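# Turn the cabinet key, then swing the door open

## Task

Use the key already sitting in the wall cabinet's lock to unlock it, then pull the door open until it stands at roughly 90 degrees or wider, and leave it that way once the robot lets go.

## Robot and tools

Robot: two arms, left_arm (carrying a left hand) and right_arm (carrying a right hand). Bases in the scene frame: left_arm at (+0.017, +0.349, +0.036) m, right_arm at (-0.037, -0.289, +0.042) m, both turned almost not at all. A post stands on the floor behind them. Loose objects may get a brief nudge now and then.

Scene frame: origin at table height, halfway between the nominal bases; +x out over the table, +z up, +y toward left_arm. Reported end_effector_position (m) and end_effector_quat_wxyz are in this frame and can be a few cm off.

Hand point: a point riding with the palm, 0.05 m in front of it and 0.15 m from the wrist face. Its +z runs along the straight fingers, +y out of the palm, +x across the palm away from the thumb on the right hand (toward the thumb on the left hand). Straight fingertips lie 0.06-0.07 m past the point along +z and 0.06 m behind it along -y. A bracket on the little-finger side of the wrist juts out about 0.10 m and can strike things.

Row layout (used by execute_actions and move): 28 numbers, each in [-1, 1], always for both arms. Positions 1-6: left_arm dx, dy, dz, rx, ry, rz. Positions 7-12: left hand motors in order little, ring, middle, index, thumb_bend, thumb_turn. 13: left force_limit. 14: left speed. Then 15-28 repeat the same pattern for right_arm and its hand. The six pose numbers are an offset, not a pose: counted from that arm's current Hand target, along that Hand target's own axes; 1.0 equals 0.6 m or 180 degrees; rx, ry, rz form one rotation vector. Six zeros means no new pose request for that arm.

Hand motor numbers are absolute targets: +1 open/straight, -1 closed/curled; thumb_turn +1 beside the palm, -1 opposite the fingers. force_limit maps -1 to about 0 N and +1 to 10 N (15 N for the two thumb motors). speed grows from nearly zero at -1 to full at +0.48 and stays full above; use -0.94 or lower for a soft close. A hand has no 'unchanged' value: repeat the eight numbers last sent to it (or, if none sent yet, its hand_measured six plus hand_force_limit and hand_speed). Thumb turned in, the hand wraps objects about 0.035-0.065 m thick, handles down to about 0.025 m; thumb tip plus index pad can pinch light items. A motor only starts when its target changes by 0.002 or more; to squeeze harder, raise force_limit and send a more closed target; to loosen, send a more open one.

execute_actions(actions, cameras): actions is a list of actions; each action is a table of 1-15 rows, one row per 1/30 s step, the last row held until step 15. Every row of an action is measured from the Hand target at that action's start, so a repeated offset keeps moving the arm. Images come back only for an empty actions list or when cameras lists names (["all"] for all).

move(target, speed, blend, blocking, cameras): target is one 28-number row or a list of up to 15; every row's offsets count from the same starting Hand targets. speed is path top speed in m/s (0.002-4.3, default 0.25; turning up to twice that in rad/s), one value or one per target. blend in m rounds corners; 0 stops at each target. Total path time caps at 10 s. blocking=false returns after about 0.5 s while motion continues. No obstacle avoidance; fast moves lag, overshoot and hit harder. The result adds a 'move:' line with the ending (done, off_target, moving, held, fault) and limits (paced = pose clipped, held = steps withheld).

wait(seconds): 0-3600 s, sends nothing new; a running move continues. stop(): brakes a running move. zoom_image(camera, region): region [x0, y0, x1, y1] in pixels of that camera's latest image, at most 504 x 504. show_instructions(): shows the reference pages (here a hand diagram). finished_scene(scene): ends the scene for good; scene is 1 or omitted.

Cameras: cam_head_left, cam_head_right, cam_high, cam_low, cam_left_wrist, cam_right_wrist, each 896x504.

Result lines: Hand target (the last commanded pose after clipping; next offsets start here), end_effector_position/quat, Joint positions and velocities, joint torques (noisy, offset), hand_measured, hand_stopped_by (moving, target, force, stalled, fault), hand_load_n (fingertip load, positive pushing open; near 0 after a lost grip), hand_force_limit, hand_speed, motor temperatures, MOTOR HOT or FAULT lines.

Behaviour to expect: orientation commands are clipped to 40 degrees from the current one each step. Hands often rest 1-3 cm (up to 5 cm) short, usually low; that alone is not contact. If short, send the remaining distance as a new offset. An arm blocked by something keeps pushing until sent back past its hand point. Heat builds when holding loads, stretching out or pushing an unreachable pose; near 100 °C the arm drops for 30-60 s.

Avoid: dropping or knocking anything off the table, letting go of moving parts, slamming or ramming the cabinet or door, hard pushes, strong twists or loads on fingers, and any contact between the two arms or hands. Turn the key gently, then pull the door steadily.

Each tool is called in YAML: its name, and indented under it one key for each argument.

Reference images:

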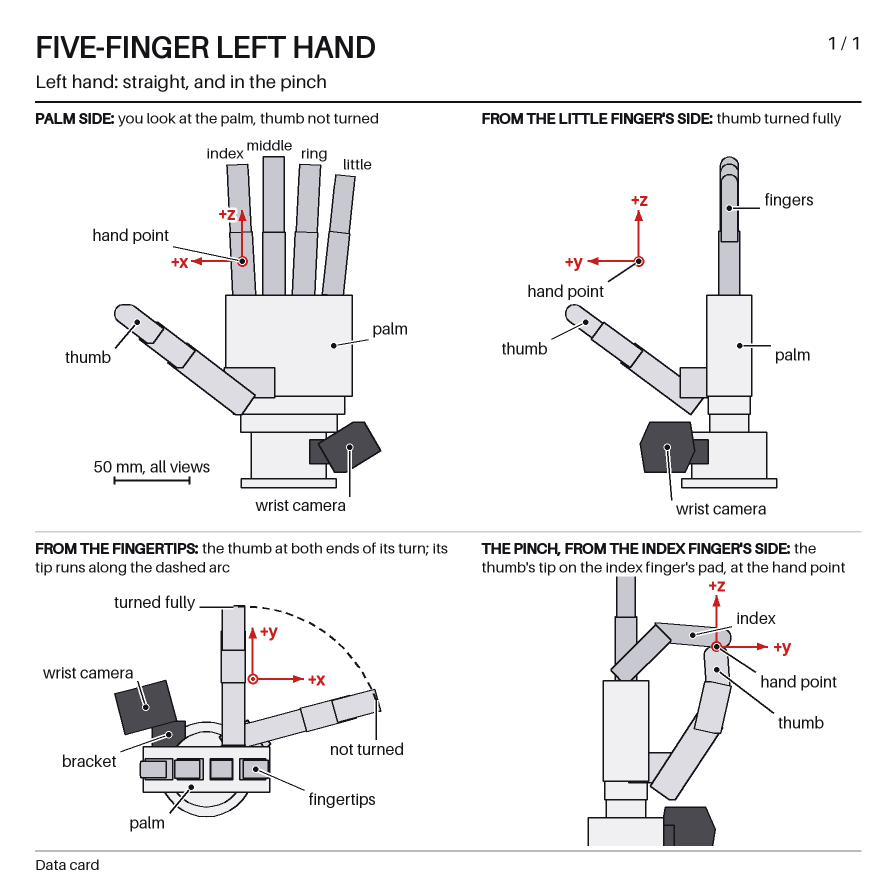

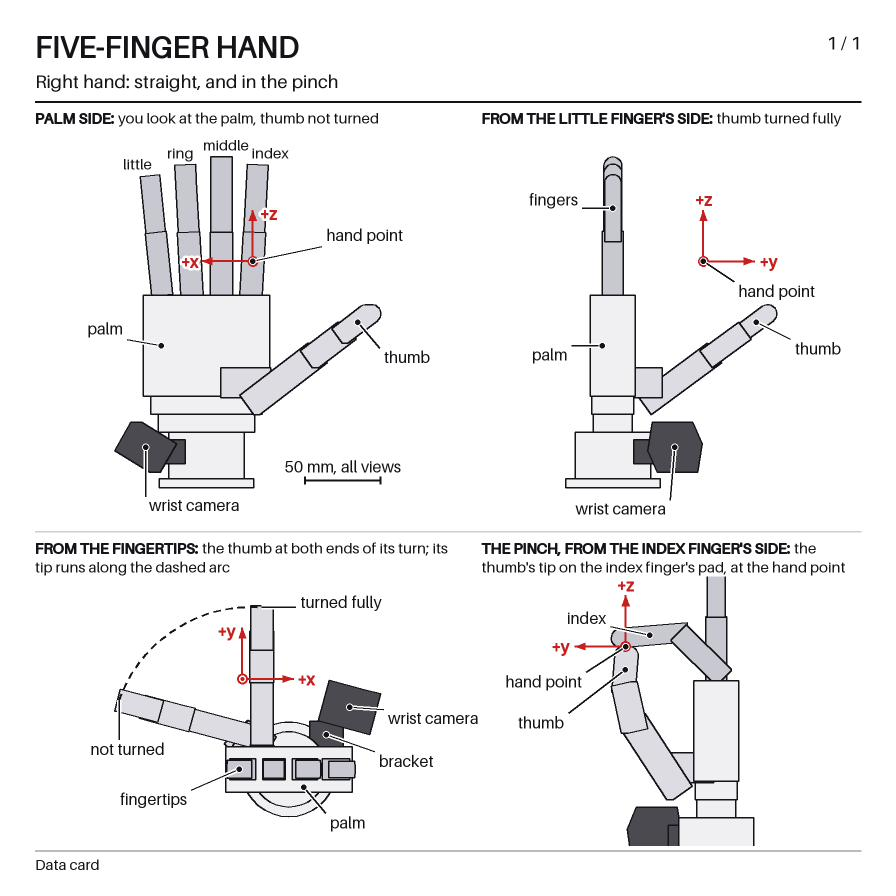

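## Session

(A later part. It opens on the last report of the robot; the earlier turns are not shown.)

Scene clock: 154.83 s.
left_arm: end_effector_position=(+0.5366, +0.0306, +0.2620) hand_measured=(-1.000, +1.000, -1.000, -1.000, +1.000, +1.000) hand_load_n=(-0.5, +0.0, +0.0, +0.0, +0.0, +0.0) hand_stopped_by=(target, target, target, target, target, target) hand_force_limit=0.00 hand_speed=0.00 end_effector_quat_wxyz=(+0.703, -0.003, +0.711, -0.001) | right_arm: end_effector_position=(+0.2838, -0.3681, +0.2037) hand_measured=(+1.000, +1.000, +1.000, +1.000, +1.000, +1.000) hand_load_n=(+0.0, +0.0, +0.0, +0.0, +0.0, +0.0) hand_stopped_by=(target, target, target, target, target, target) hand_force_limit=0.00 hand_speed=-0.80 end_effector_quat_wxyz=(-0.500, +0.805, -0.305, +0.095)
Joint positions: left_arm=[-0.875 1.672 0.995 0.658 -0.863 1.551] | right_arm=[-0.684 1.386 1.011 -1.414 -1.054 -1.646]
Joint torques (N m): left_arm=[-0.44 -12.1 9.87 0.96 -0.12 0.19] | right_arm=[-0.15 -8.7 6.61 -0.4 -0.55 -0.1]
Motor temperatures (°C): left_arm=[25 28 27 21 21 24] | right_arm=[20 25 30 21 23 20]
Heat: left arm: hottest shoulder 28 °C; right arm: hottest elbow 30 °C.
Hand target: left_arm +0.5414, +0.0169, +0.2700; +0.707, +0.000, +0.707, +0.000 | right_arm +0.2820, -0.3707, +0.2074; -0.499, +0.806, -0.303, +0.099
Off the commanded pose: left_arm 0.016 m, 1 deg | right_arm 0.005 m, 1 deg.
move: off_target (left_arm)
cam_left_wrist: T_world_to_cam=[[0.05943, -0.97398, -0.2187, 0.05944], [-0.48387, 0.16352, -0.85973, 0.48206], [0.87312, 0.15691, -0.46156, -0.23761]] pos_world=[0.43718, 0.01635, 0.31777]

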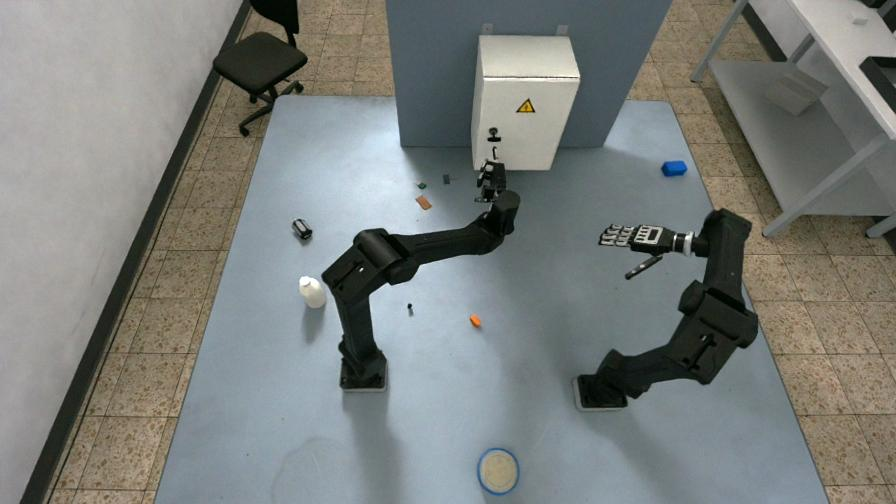

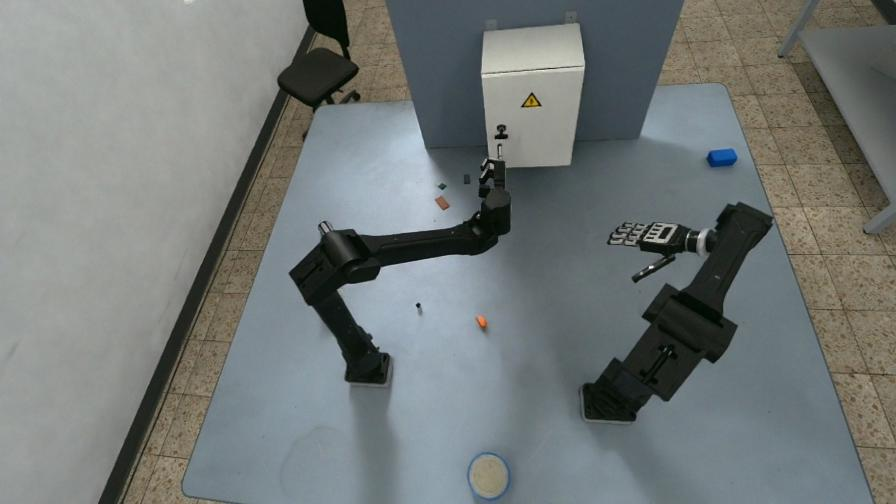

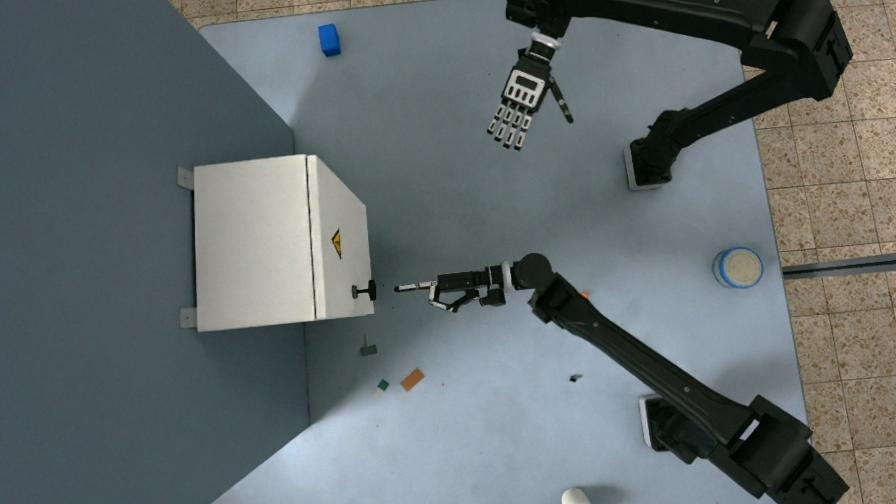

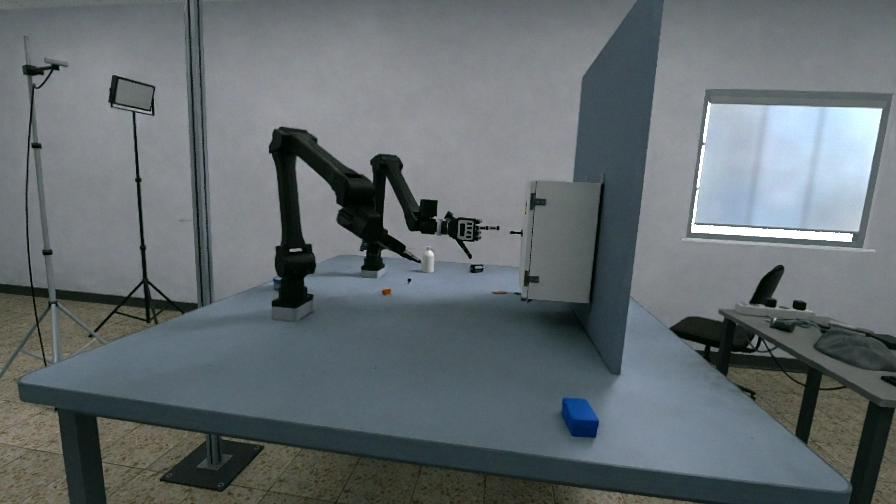

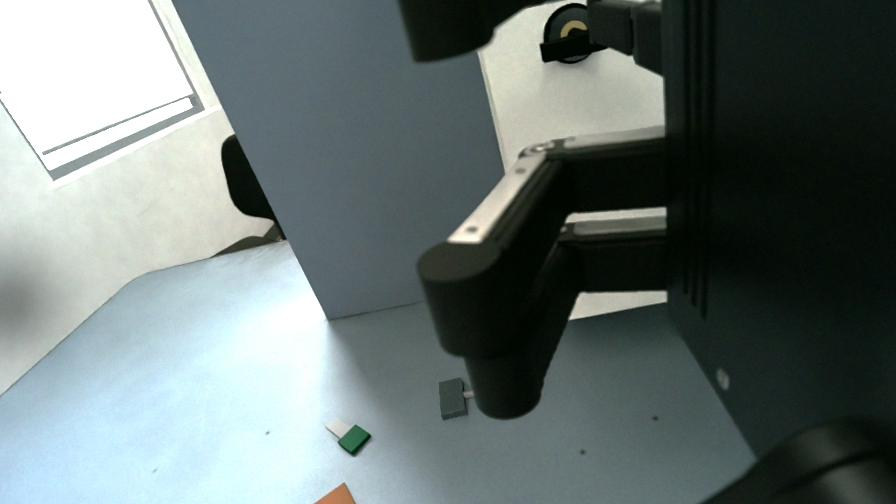

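move:
  target: [-0.0067,-0.005,0.09,0,0,0,-1,1,-1,-1,1,1,0,0,0,0,0,0,0,0,1,1,1,1,1,1,0,-0.8]
  speed: 0.08
  cameras: ["cam_head_left","cam_head_right","cam_high","cam_low","cam_left_wrist"]

zoom_image:
  camera: "cam_head_left"
  region: [450, 90, 550, 190]

zoom_image:
  camera: "cam_high"
  region: [330, 240, 450, 340]

zoom_image:
  camera: "cam_low"
  region: [460, 200, 550, 270]

Scene clock: 166.77 s.
left_arm: end_effector_position=(+0.5824, +0.0199, +0.2653) hand_measured=(-1.000, +1.000, -1.000, -1.000, +1.000, +1.000) hand_load_n=(+0.0, +0.0, +0.0, +0.0, +0.0, +0.0) hand_stopped_by=(target, target, target, target, target, target) hand_force_limit=0.00 hand_speed=0.00 end_effector_quat_wxyz=(+0.704, -0.002, +0.711, -0.003) | right_arm: end_effector_position=(+0.2838, -0.3681, +0.2037) hand_measured=(+1.000, +1.000, +1.000, +1.000, +1.000, +1.000) hand_load_n=(+0.0, +0.0, +0.0, +0.0, -0.5, +0.0) hand_stopped_by=(target, target, target, target, target, target) hand_force_limit=0.00 hand_speed=-0.80 end_effector_quat_wxyz=(-0.500, +0.805, -0.305, +0.095)
Joint positions: left_arm=[-0.823 1.75 1.113 0.623 -0.806 1.553] | right_arm=[-0.684 1.386 1.011 -1.414 -1.054 -1.646]
Joint torques (N m): left_arm=[1.03 -13.51 10.4 0.7 0.09 0.17] | right_arm=[-0.26 -8.18 6.5 -0.57 -0.52 -0.11]
Heat: left arm: hottest shoulder 28 °C; right arm: hottest elbow 30 °C.
Hand target: left_arm +0.5954, +0.0139, +0.2739; +0.707, +0.000, +0.707, +0.000 | right_arm +0.2820, -0.3707, +0.2074; -0.499, +0.806, -0.303, +0.099
Off the commanded pose: left_arm 0.017 m, 1 deg | right_arm 0.005 m, 1 deg.
move: off_target (left_arm)
cam_left_wrist: T_world_to_cam=[[0.05556, -0.97475, -0.21627, 0.04873], [-0.48122, 0.16364, -0.86119, 0.50754], [0.87484, 0.15192, -0.45998, -0.27579]] pos_world=[0.4828, 0.00634, 0.32077]

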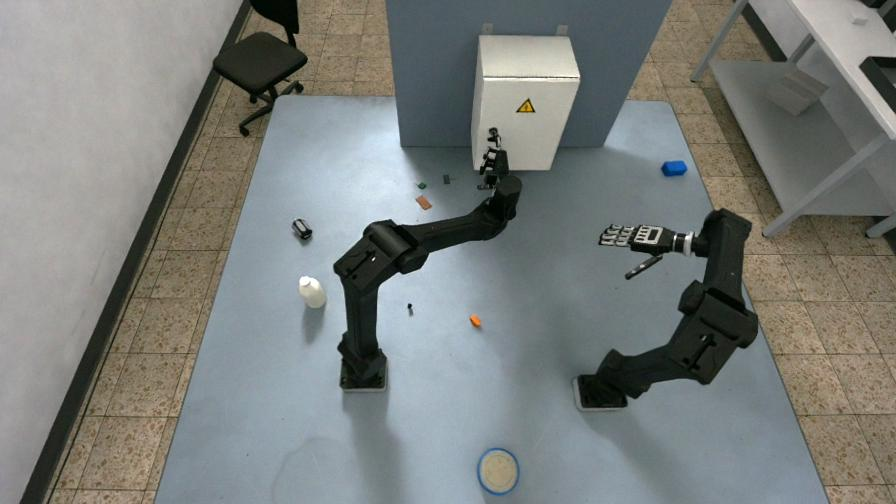

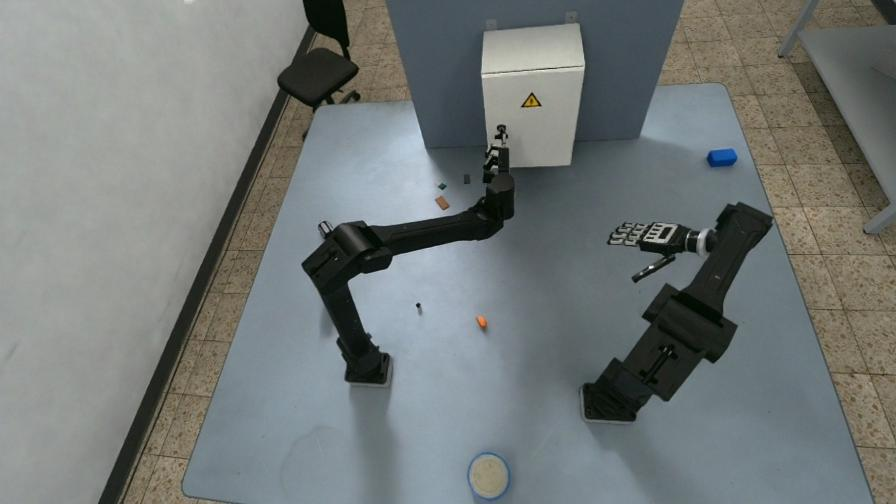

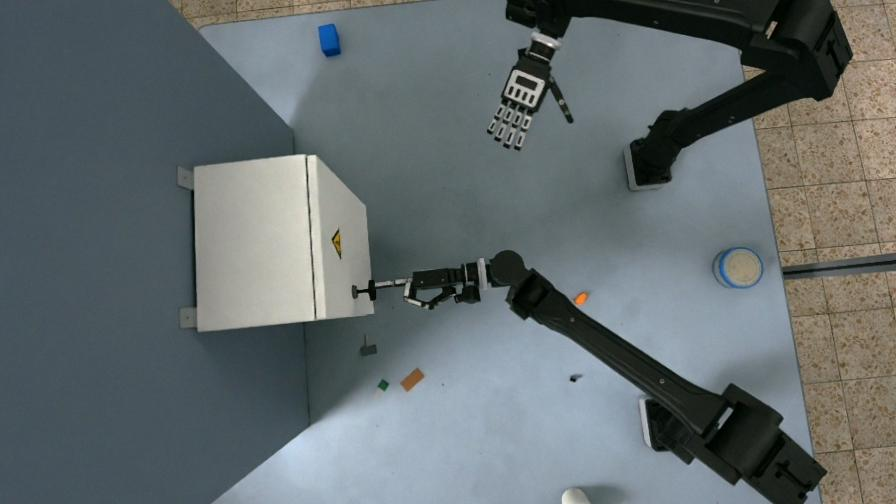

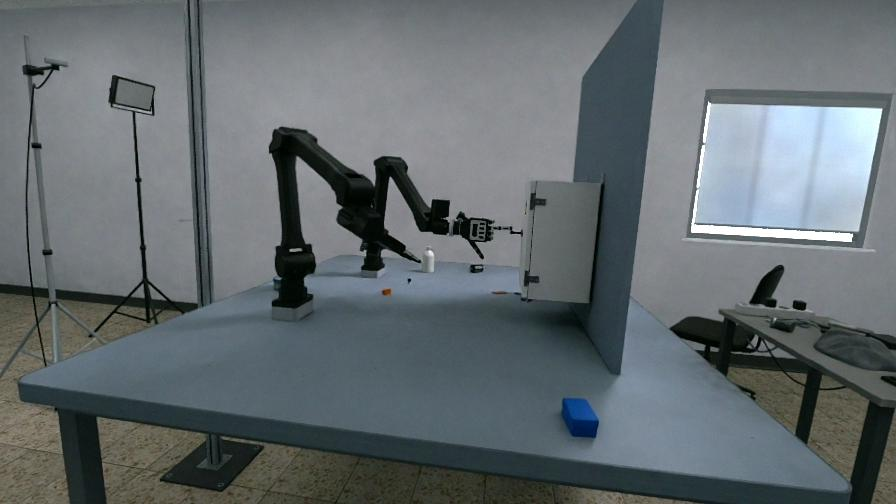

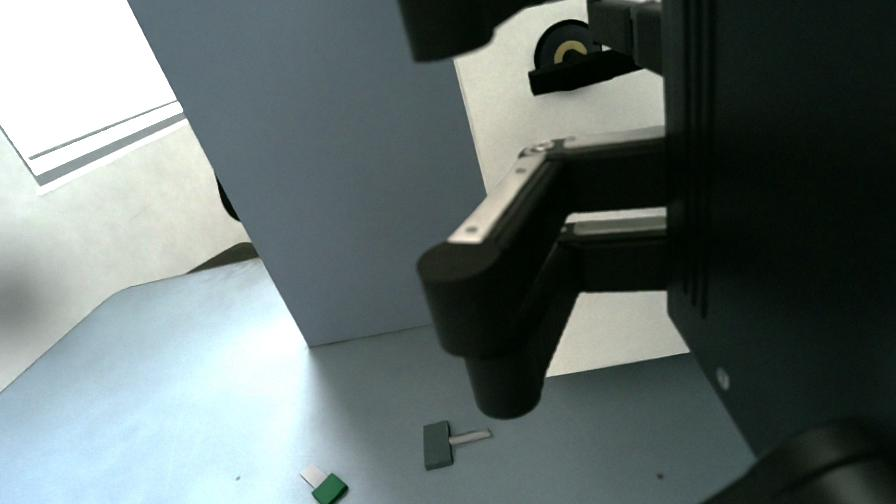

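Scaled by 5.040 from the camera's image (finer frame: 1280x720).

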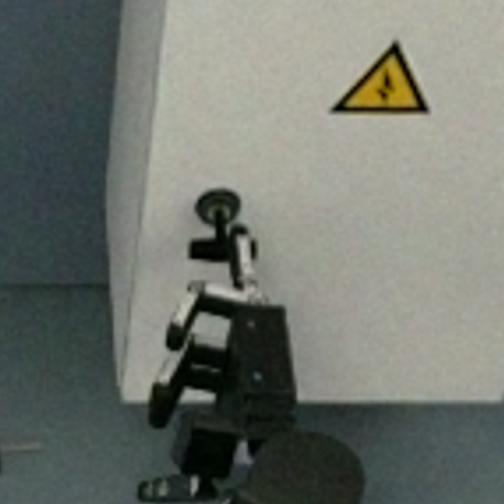

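Scaled by 4.200 from the camera's image (finer frame: 1280x720).

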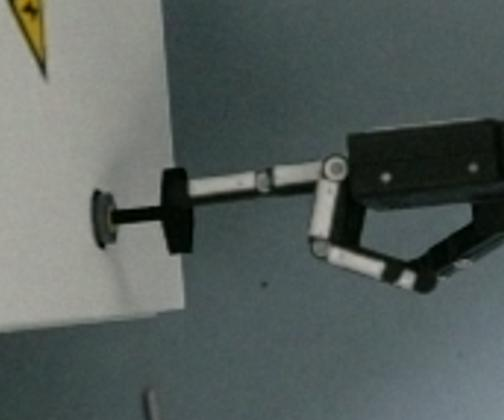

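Scaled by 5.600 from the camera's image (finer frame: 1280x720).

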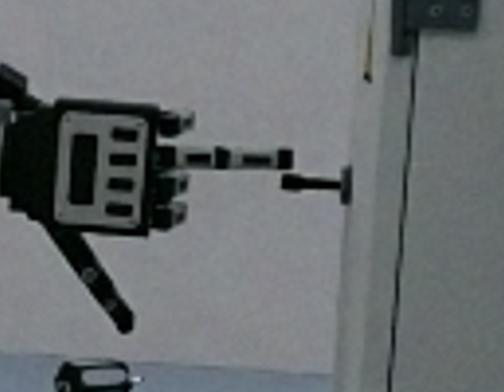

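move:
  target: [0,0.015,0.0133,0,0,0,-1,1,-1,-1,1,1,0,0,0,0,0,0,0,0,1,1,1,1,1,1,0,-0.8]
  speed: 0.08
  cameras: ["cam_head_left","cam_head_right","cam_high","cam_low","cam_left_wrist"]

zoom_image:
  camera: "cam_head_left"
  region: [450, 90, 550, 190]

zoom_image:
  camera: "cam_high"
  region: [330, 240, 450, 340]

zoom_image:
  camera: "cam_low"
  region: [460, 200, 550, 270]

Scene clock: 177.33 s.
left_arm: end_effector_position=(+0.5907, +0.0252, +0.2652) hand_measured=(-1.000, +1.000, -1.000, -1.000, +1.000, +1.000) hand_load_n=(+0.0, +0.0, +0.0, +0.0, +0.0, +0.0) hand_stopped_by=(target, target, target, target, target, target) hand_force_limit=0.00 hand_speed=0.00 end_effector_quat_wxyz=(+0.703, +0.002, +0.711, -0.007) | right_arm: end_effector_position=(+0.2838, -0.3681, +0.2037) hand_measured=(+1.000, +1.000, +1.000, +1.000, +1.000, +1.000) hand_load_n=(+0.0, +0.0, +0.0, +0.0, +0.0, +0.0) hand_stopped_by=(target, target, target, target, target, target) hand_force_limit=0.00 hand_speed=-0.80 end_effector_quat_wxyz=(-0.500, +0.805, -0.305, +0.095)
Joint positions: left_arm=[-0.803 1.75 1.113 0.623 -0.776 1.553] | right_arm=[-0.684 1.386 1.011 -1.414 -1.054 -1.646]
Joint torques (N m): left_arm=[1.2 -13.63 10.28 0.72 0.08 0.17] | right_arm=[-0.15 -8.64 6.64 -0.4 -0.51 -0.09]
Heat: left arm: hottest shoulder 28 °C; right arm: hottest elbow 30 °C.
Hand target: left_arm +0.6035, +0.0231, +0.2739; +0.707, +0.000, +0.707, +0.000 | right_arm +0.2820, -0.3707, +0.2074; -0.499, +0.806, -0.303, +0.099
Off the commanded pose: left_arm 0.016 m, 1 deg | right_arm 0.005 m, 1 deg.
move: off_target (left_arm)
cam_left_wrist: T_world_to_cam=[[0.04494, -0.97537, -0.21596, 0.05963], [-0.47969, 0.16856, -0.8611, 0.50956], [0.87629, 0.14229, -0.4603, -0.28435]] pos_world=[0.49092, 0.01273, 0.32077]

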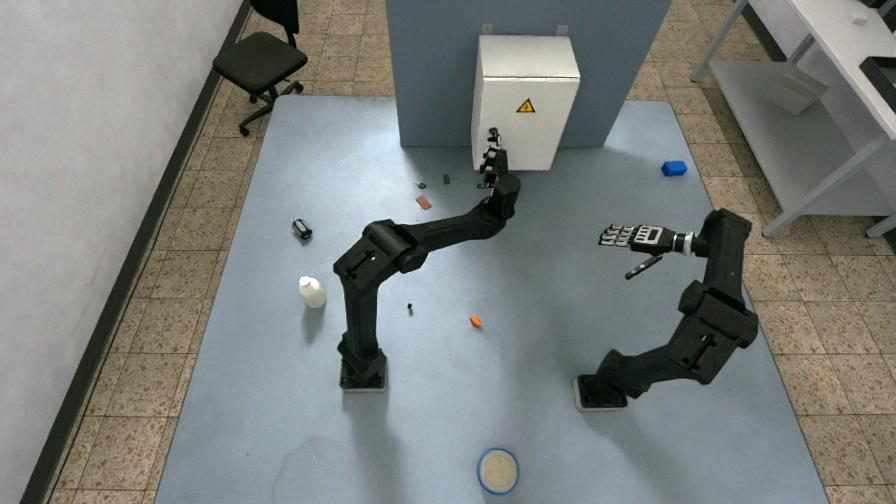

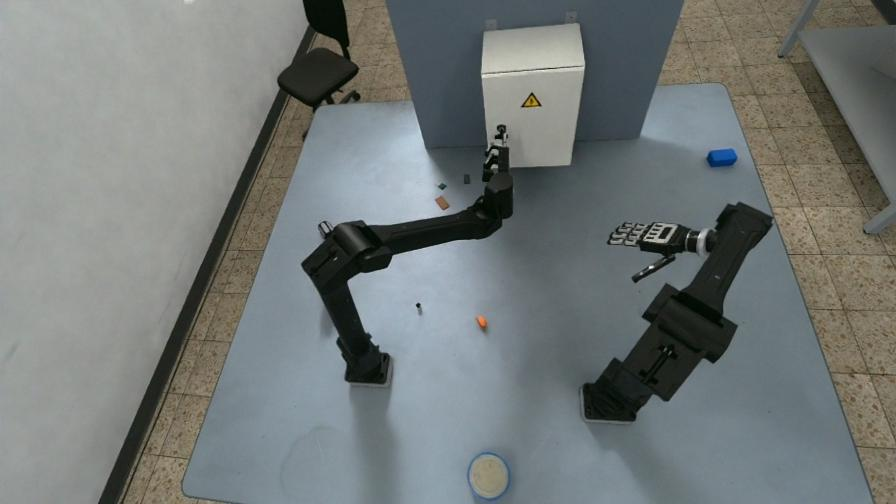

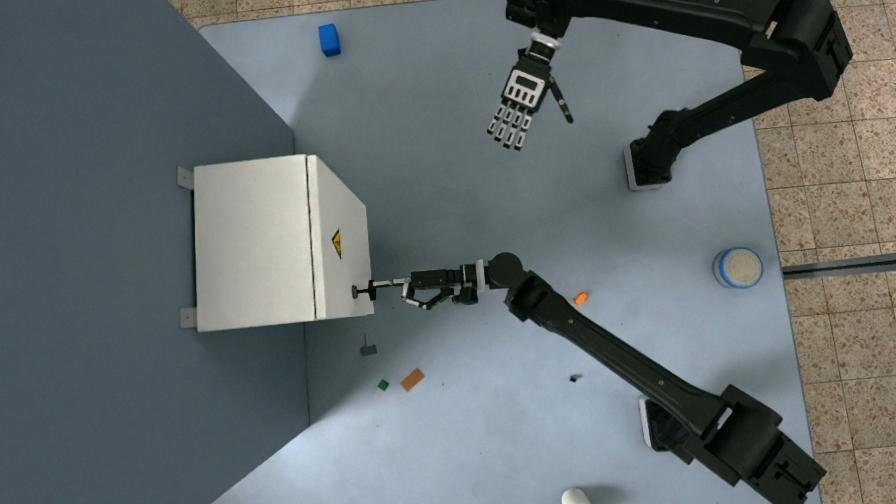

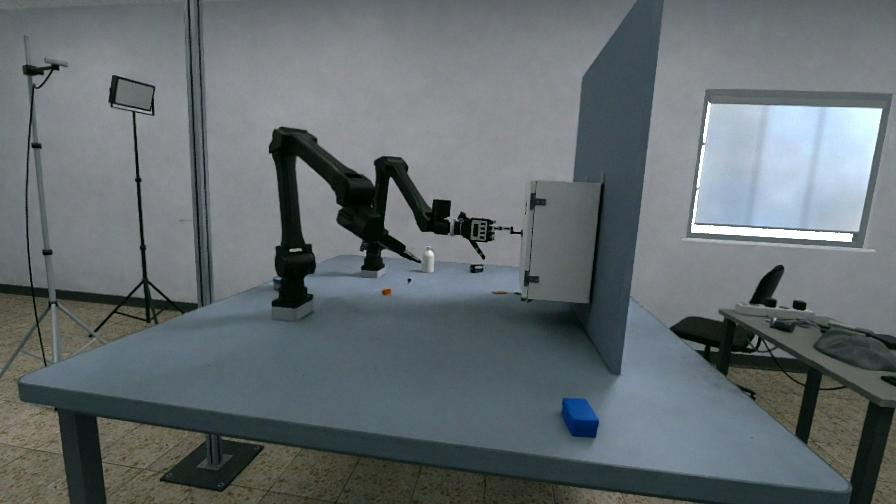

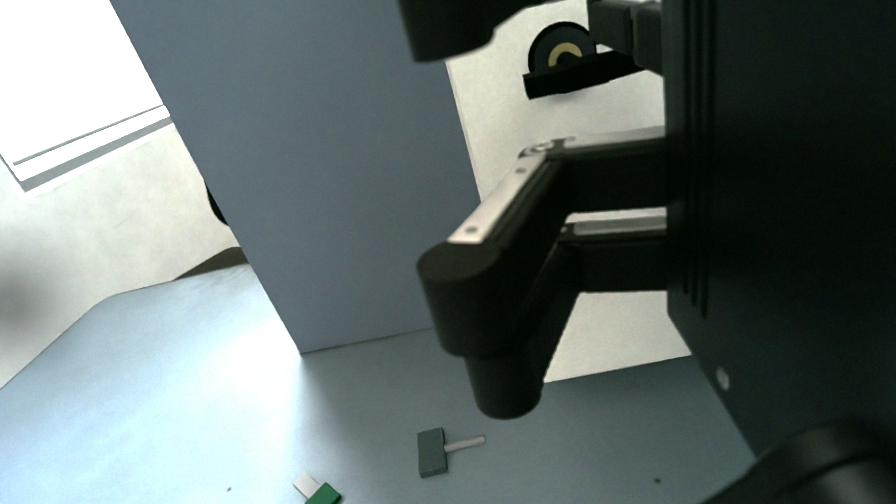

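Scaled by 5.040 from the camera's image (finer frame: 1280x720).

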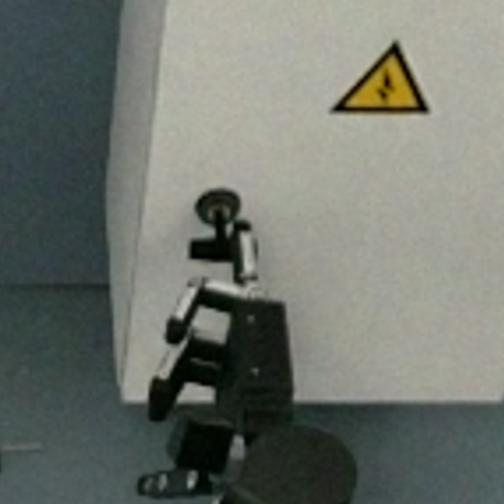

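Scaled by 4.200 from the camera's image (finer frame: 1280x720).

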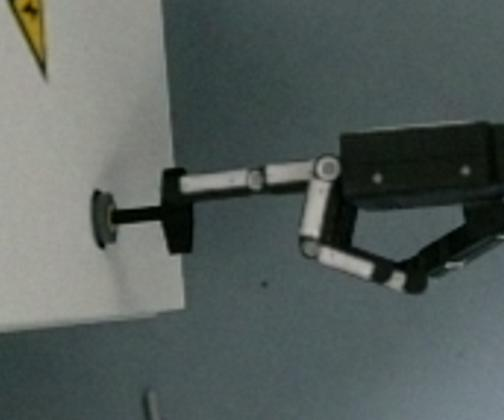

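Scaled by 5.600 from the camera's image (finer frame: 1280x720).

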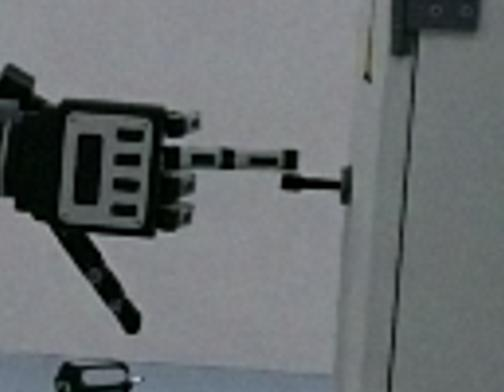

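move:
  target: [0,0.0195,0.0067,0,0,0,-1,1,-1,-1,1,1,0,0,0,0,0,0,0,0,1,1,1,1,1,1,0,-0.8]
  speed: 0.08
  cameras: ["cam_head_left","cam_head_right","cam_high","cam_low","cam_left_wrist"]

zoom_image:
  camera: "cam_head_left"
  region: [450, 90, 550, 190]

zoom_image:
  camera: "cam_high"
  region: [330, 240, 450, 340]

zoom_image:
  camera: "cam_low"
  region: [460, 200, 550, 270]

Scene clock: 184.70 s.
left_arm: end_effector_position=(+0.5985, +0.0334, +0.2651) hand_measured=(-1.000, +1.000, -1.000, -1.000, +1.000, +1.000) hand_load_n=(+0.0, +0.0, +0.0, +0.0, +0.0, +0.0) hand_stopped_by=(target, target, target, target, target, target) hand_force_limit=0.00 hand_speed=0.00 end_effector_quat_wxyz=(+0.703, +0.001, +0.711, -0.007) | right_arm: end_effector_position=(+0.2838, -0.3681, +0.2037) hand_measured=(+1.000, +1.000, +1.000, +1.000, +1.000, +1.000) hand_load_n=(+0.0, +0.0, +0.0, +0.0, +0.0, -0.5) hand_stopped_by=(target, target, target, target, target, target) hand_force_limit=0.00 hand_speed=-0.80 end_effector_quat_wxyz=(-0.500, +0.805, -0.305, +0.095)
Joint positions: left_arm=[-0.782 1.75 1.113 0.623 -0.756 1.553] | right_arm=[-0.684 1.386 1.011 -1.414 -1.054 -1.646]
Joint torques (N m): left_arm=[1.2 -14.39 9.18 0.9 0.08 0.17] | right_arm=[-0.62 -7.77 6.46 -0.49 -0.56 -0.06]
Heat: left arm: hottest shoulder 29 °C; right arm: hottest elbow 30 °C.
Hand target: left_arm +0.6075, +0.0347, +0.2739; +0.707, +0.000, +0.707, +0.000 | right_arm +0.2820, -0.3707, +0.2074; -0.499, +0.806, -0.303, +0.099
Off the commanded pose: left_arm 0.013 m, 1 deg | right_arm 0.005 m, 1 deg.
move: off_target (left_arm)
cam_left_wrist: T_world_to_cam=[[0.04591, -0.97537, -0.21576, 0.06663], [-0.48002, 0.16788, -0.86104, 0.51209], [0.87606, 0.14309, -0.46049, -0.29218]] pos_world=[0.49872, 0.02083, 0.32077]

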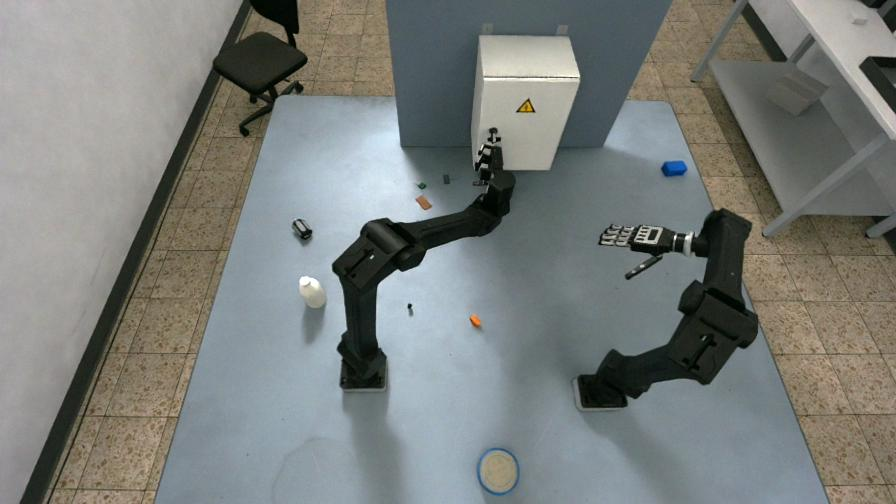

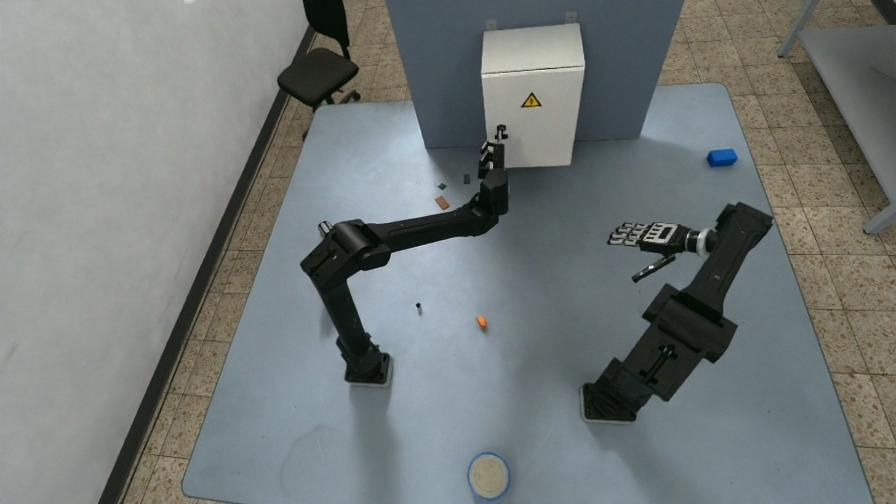

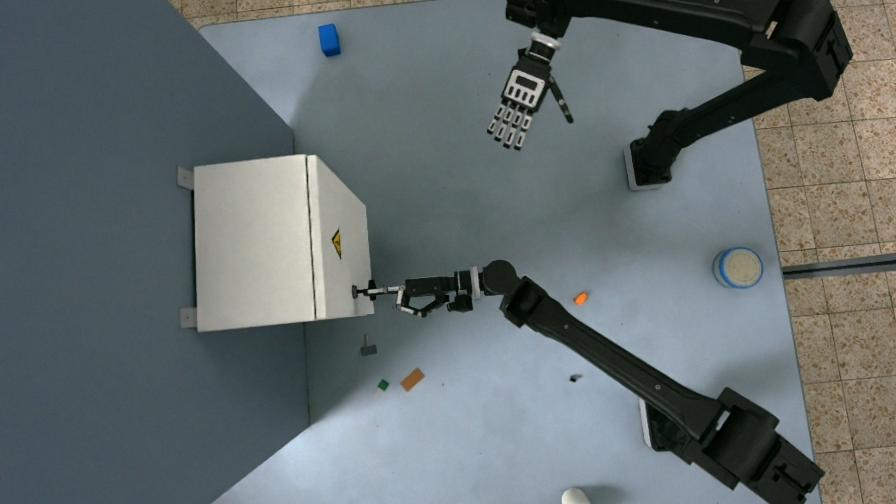

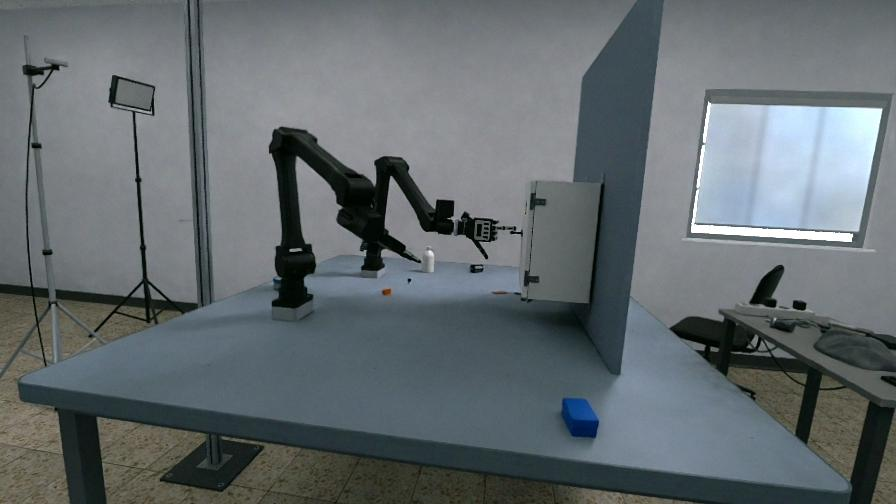

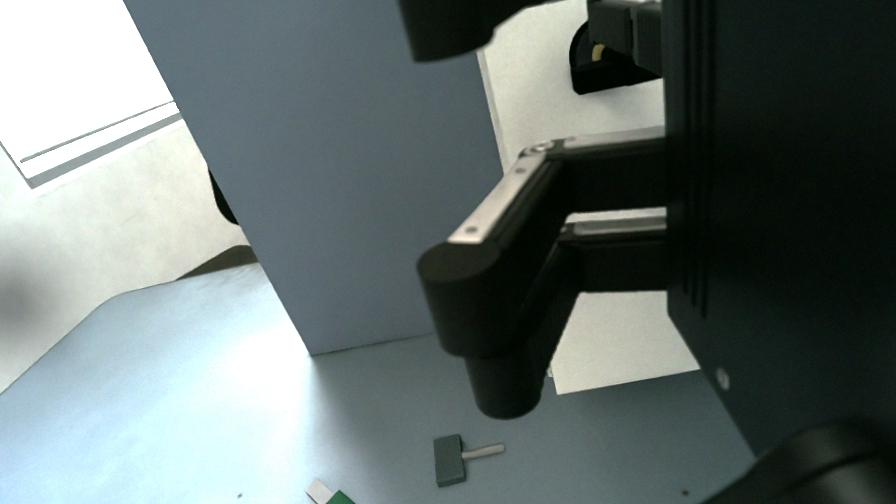

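Scaled by 5.040 from the camera's image (finer frame: 1280x720).

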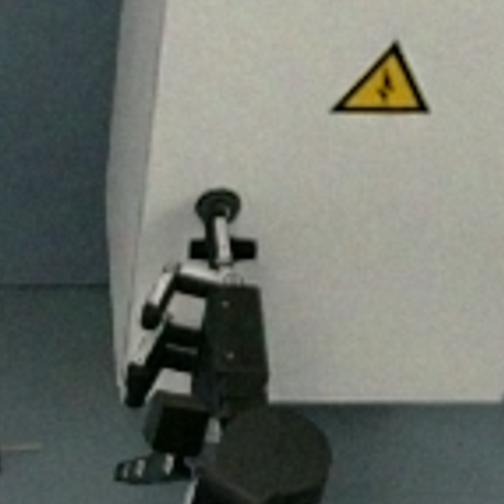

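Scaled by 4.200 from the camera's image (finer frame: 1280x720).

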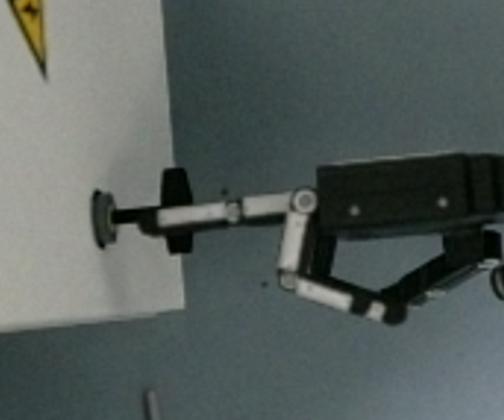

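Scaled by 5.600 from the camera's image (finer frame: 1280x720).

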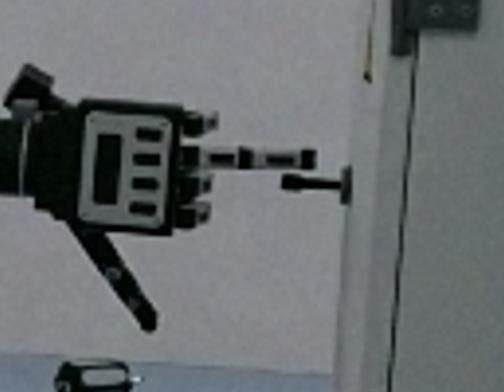

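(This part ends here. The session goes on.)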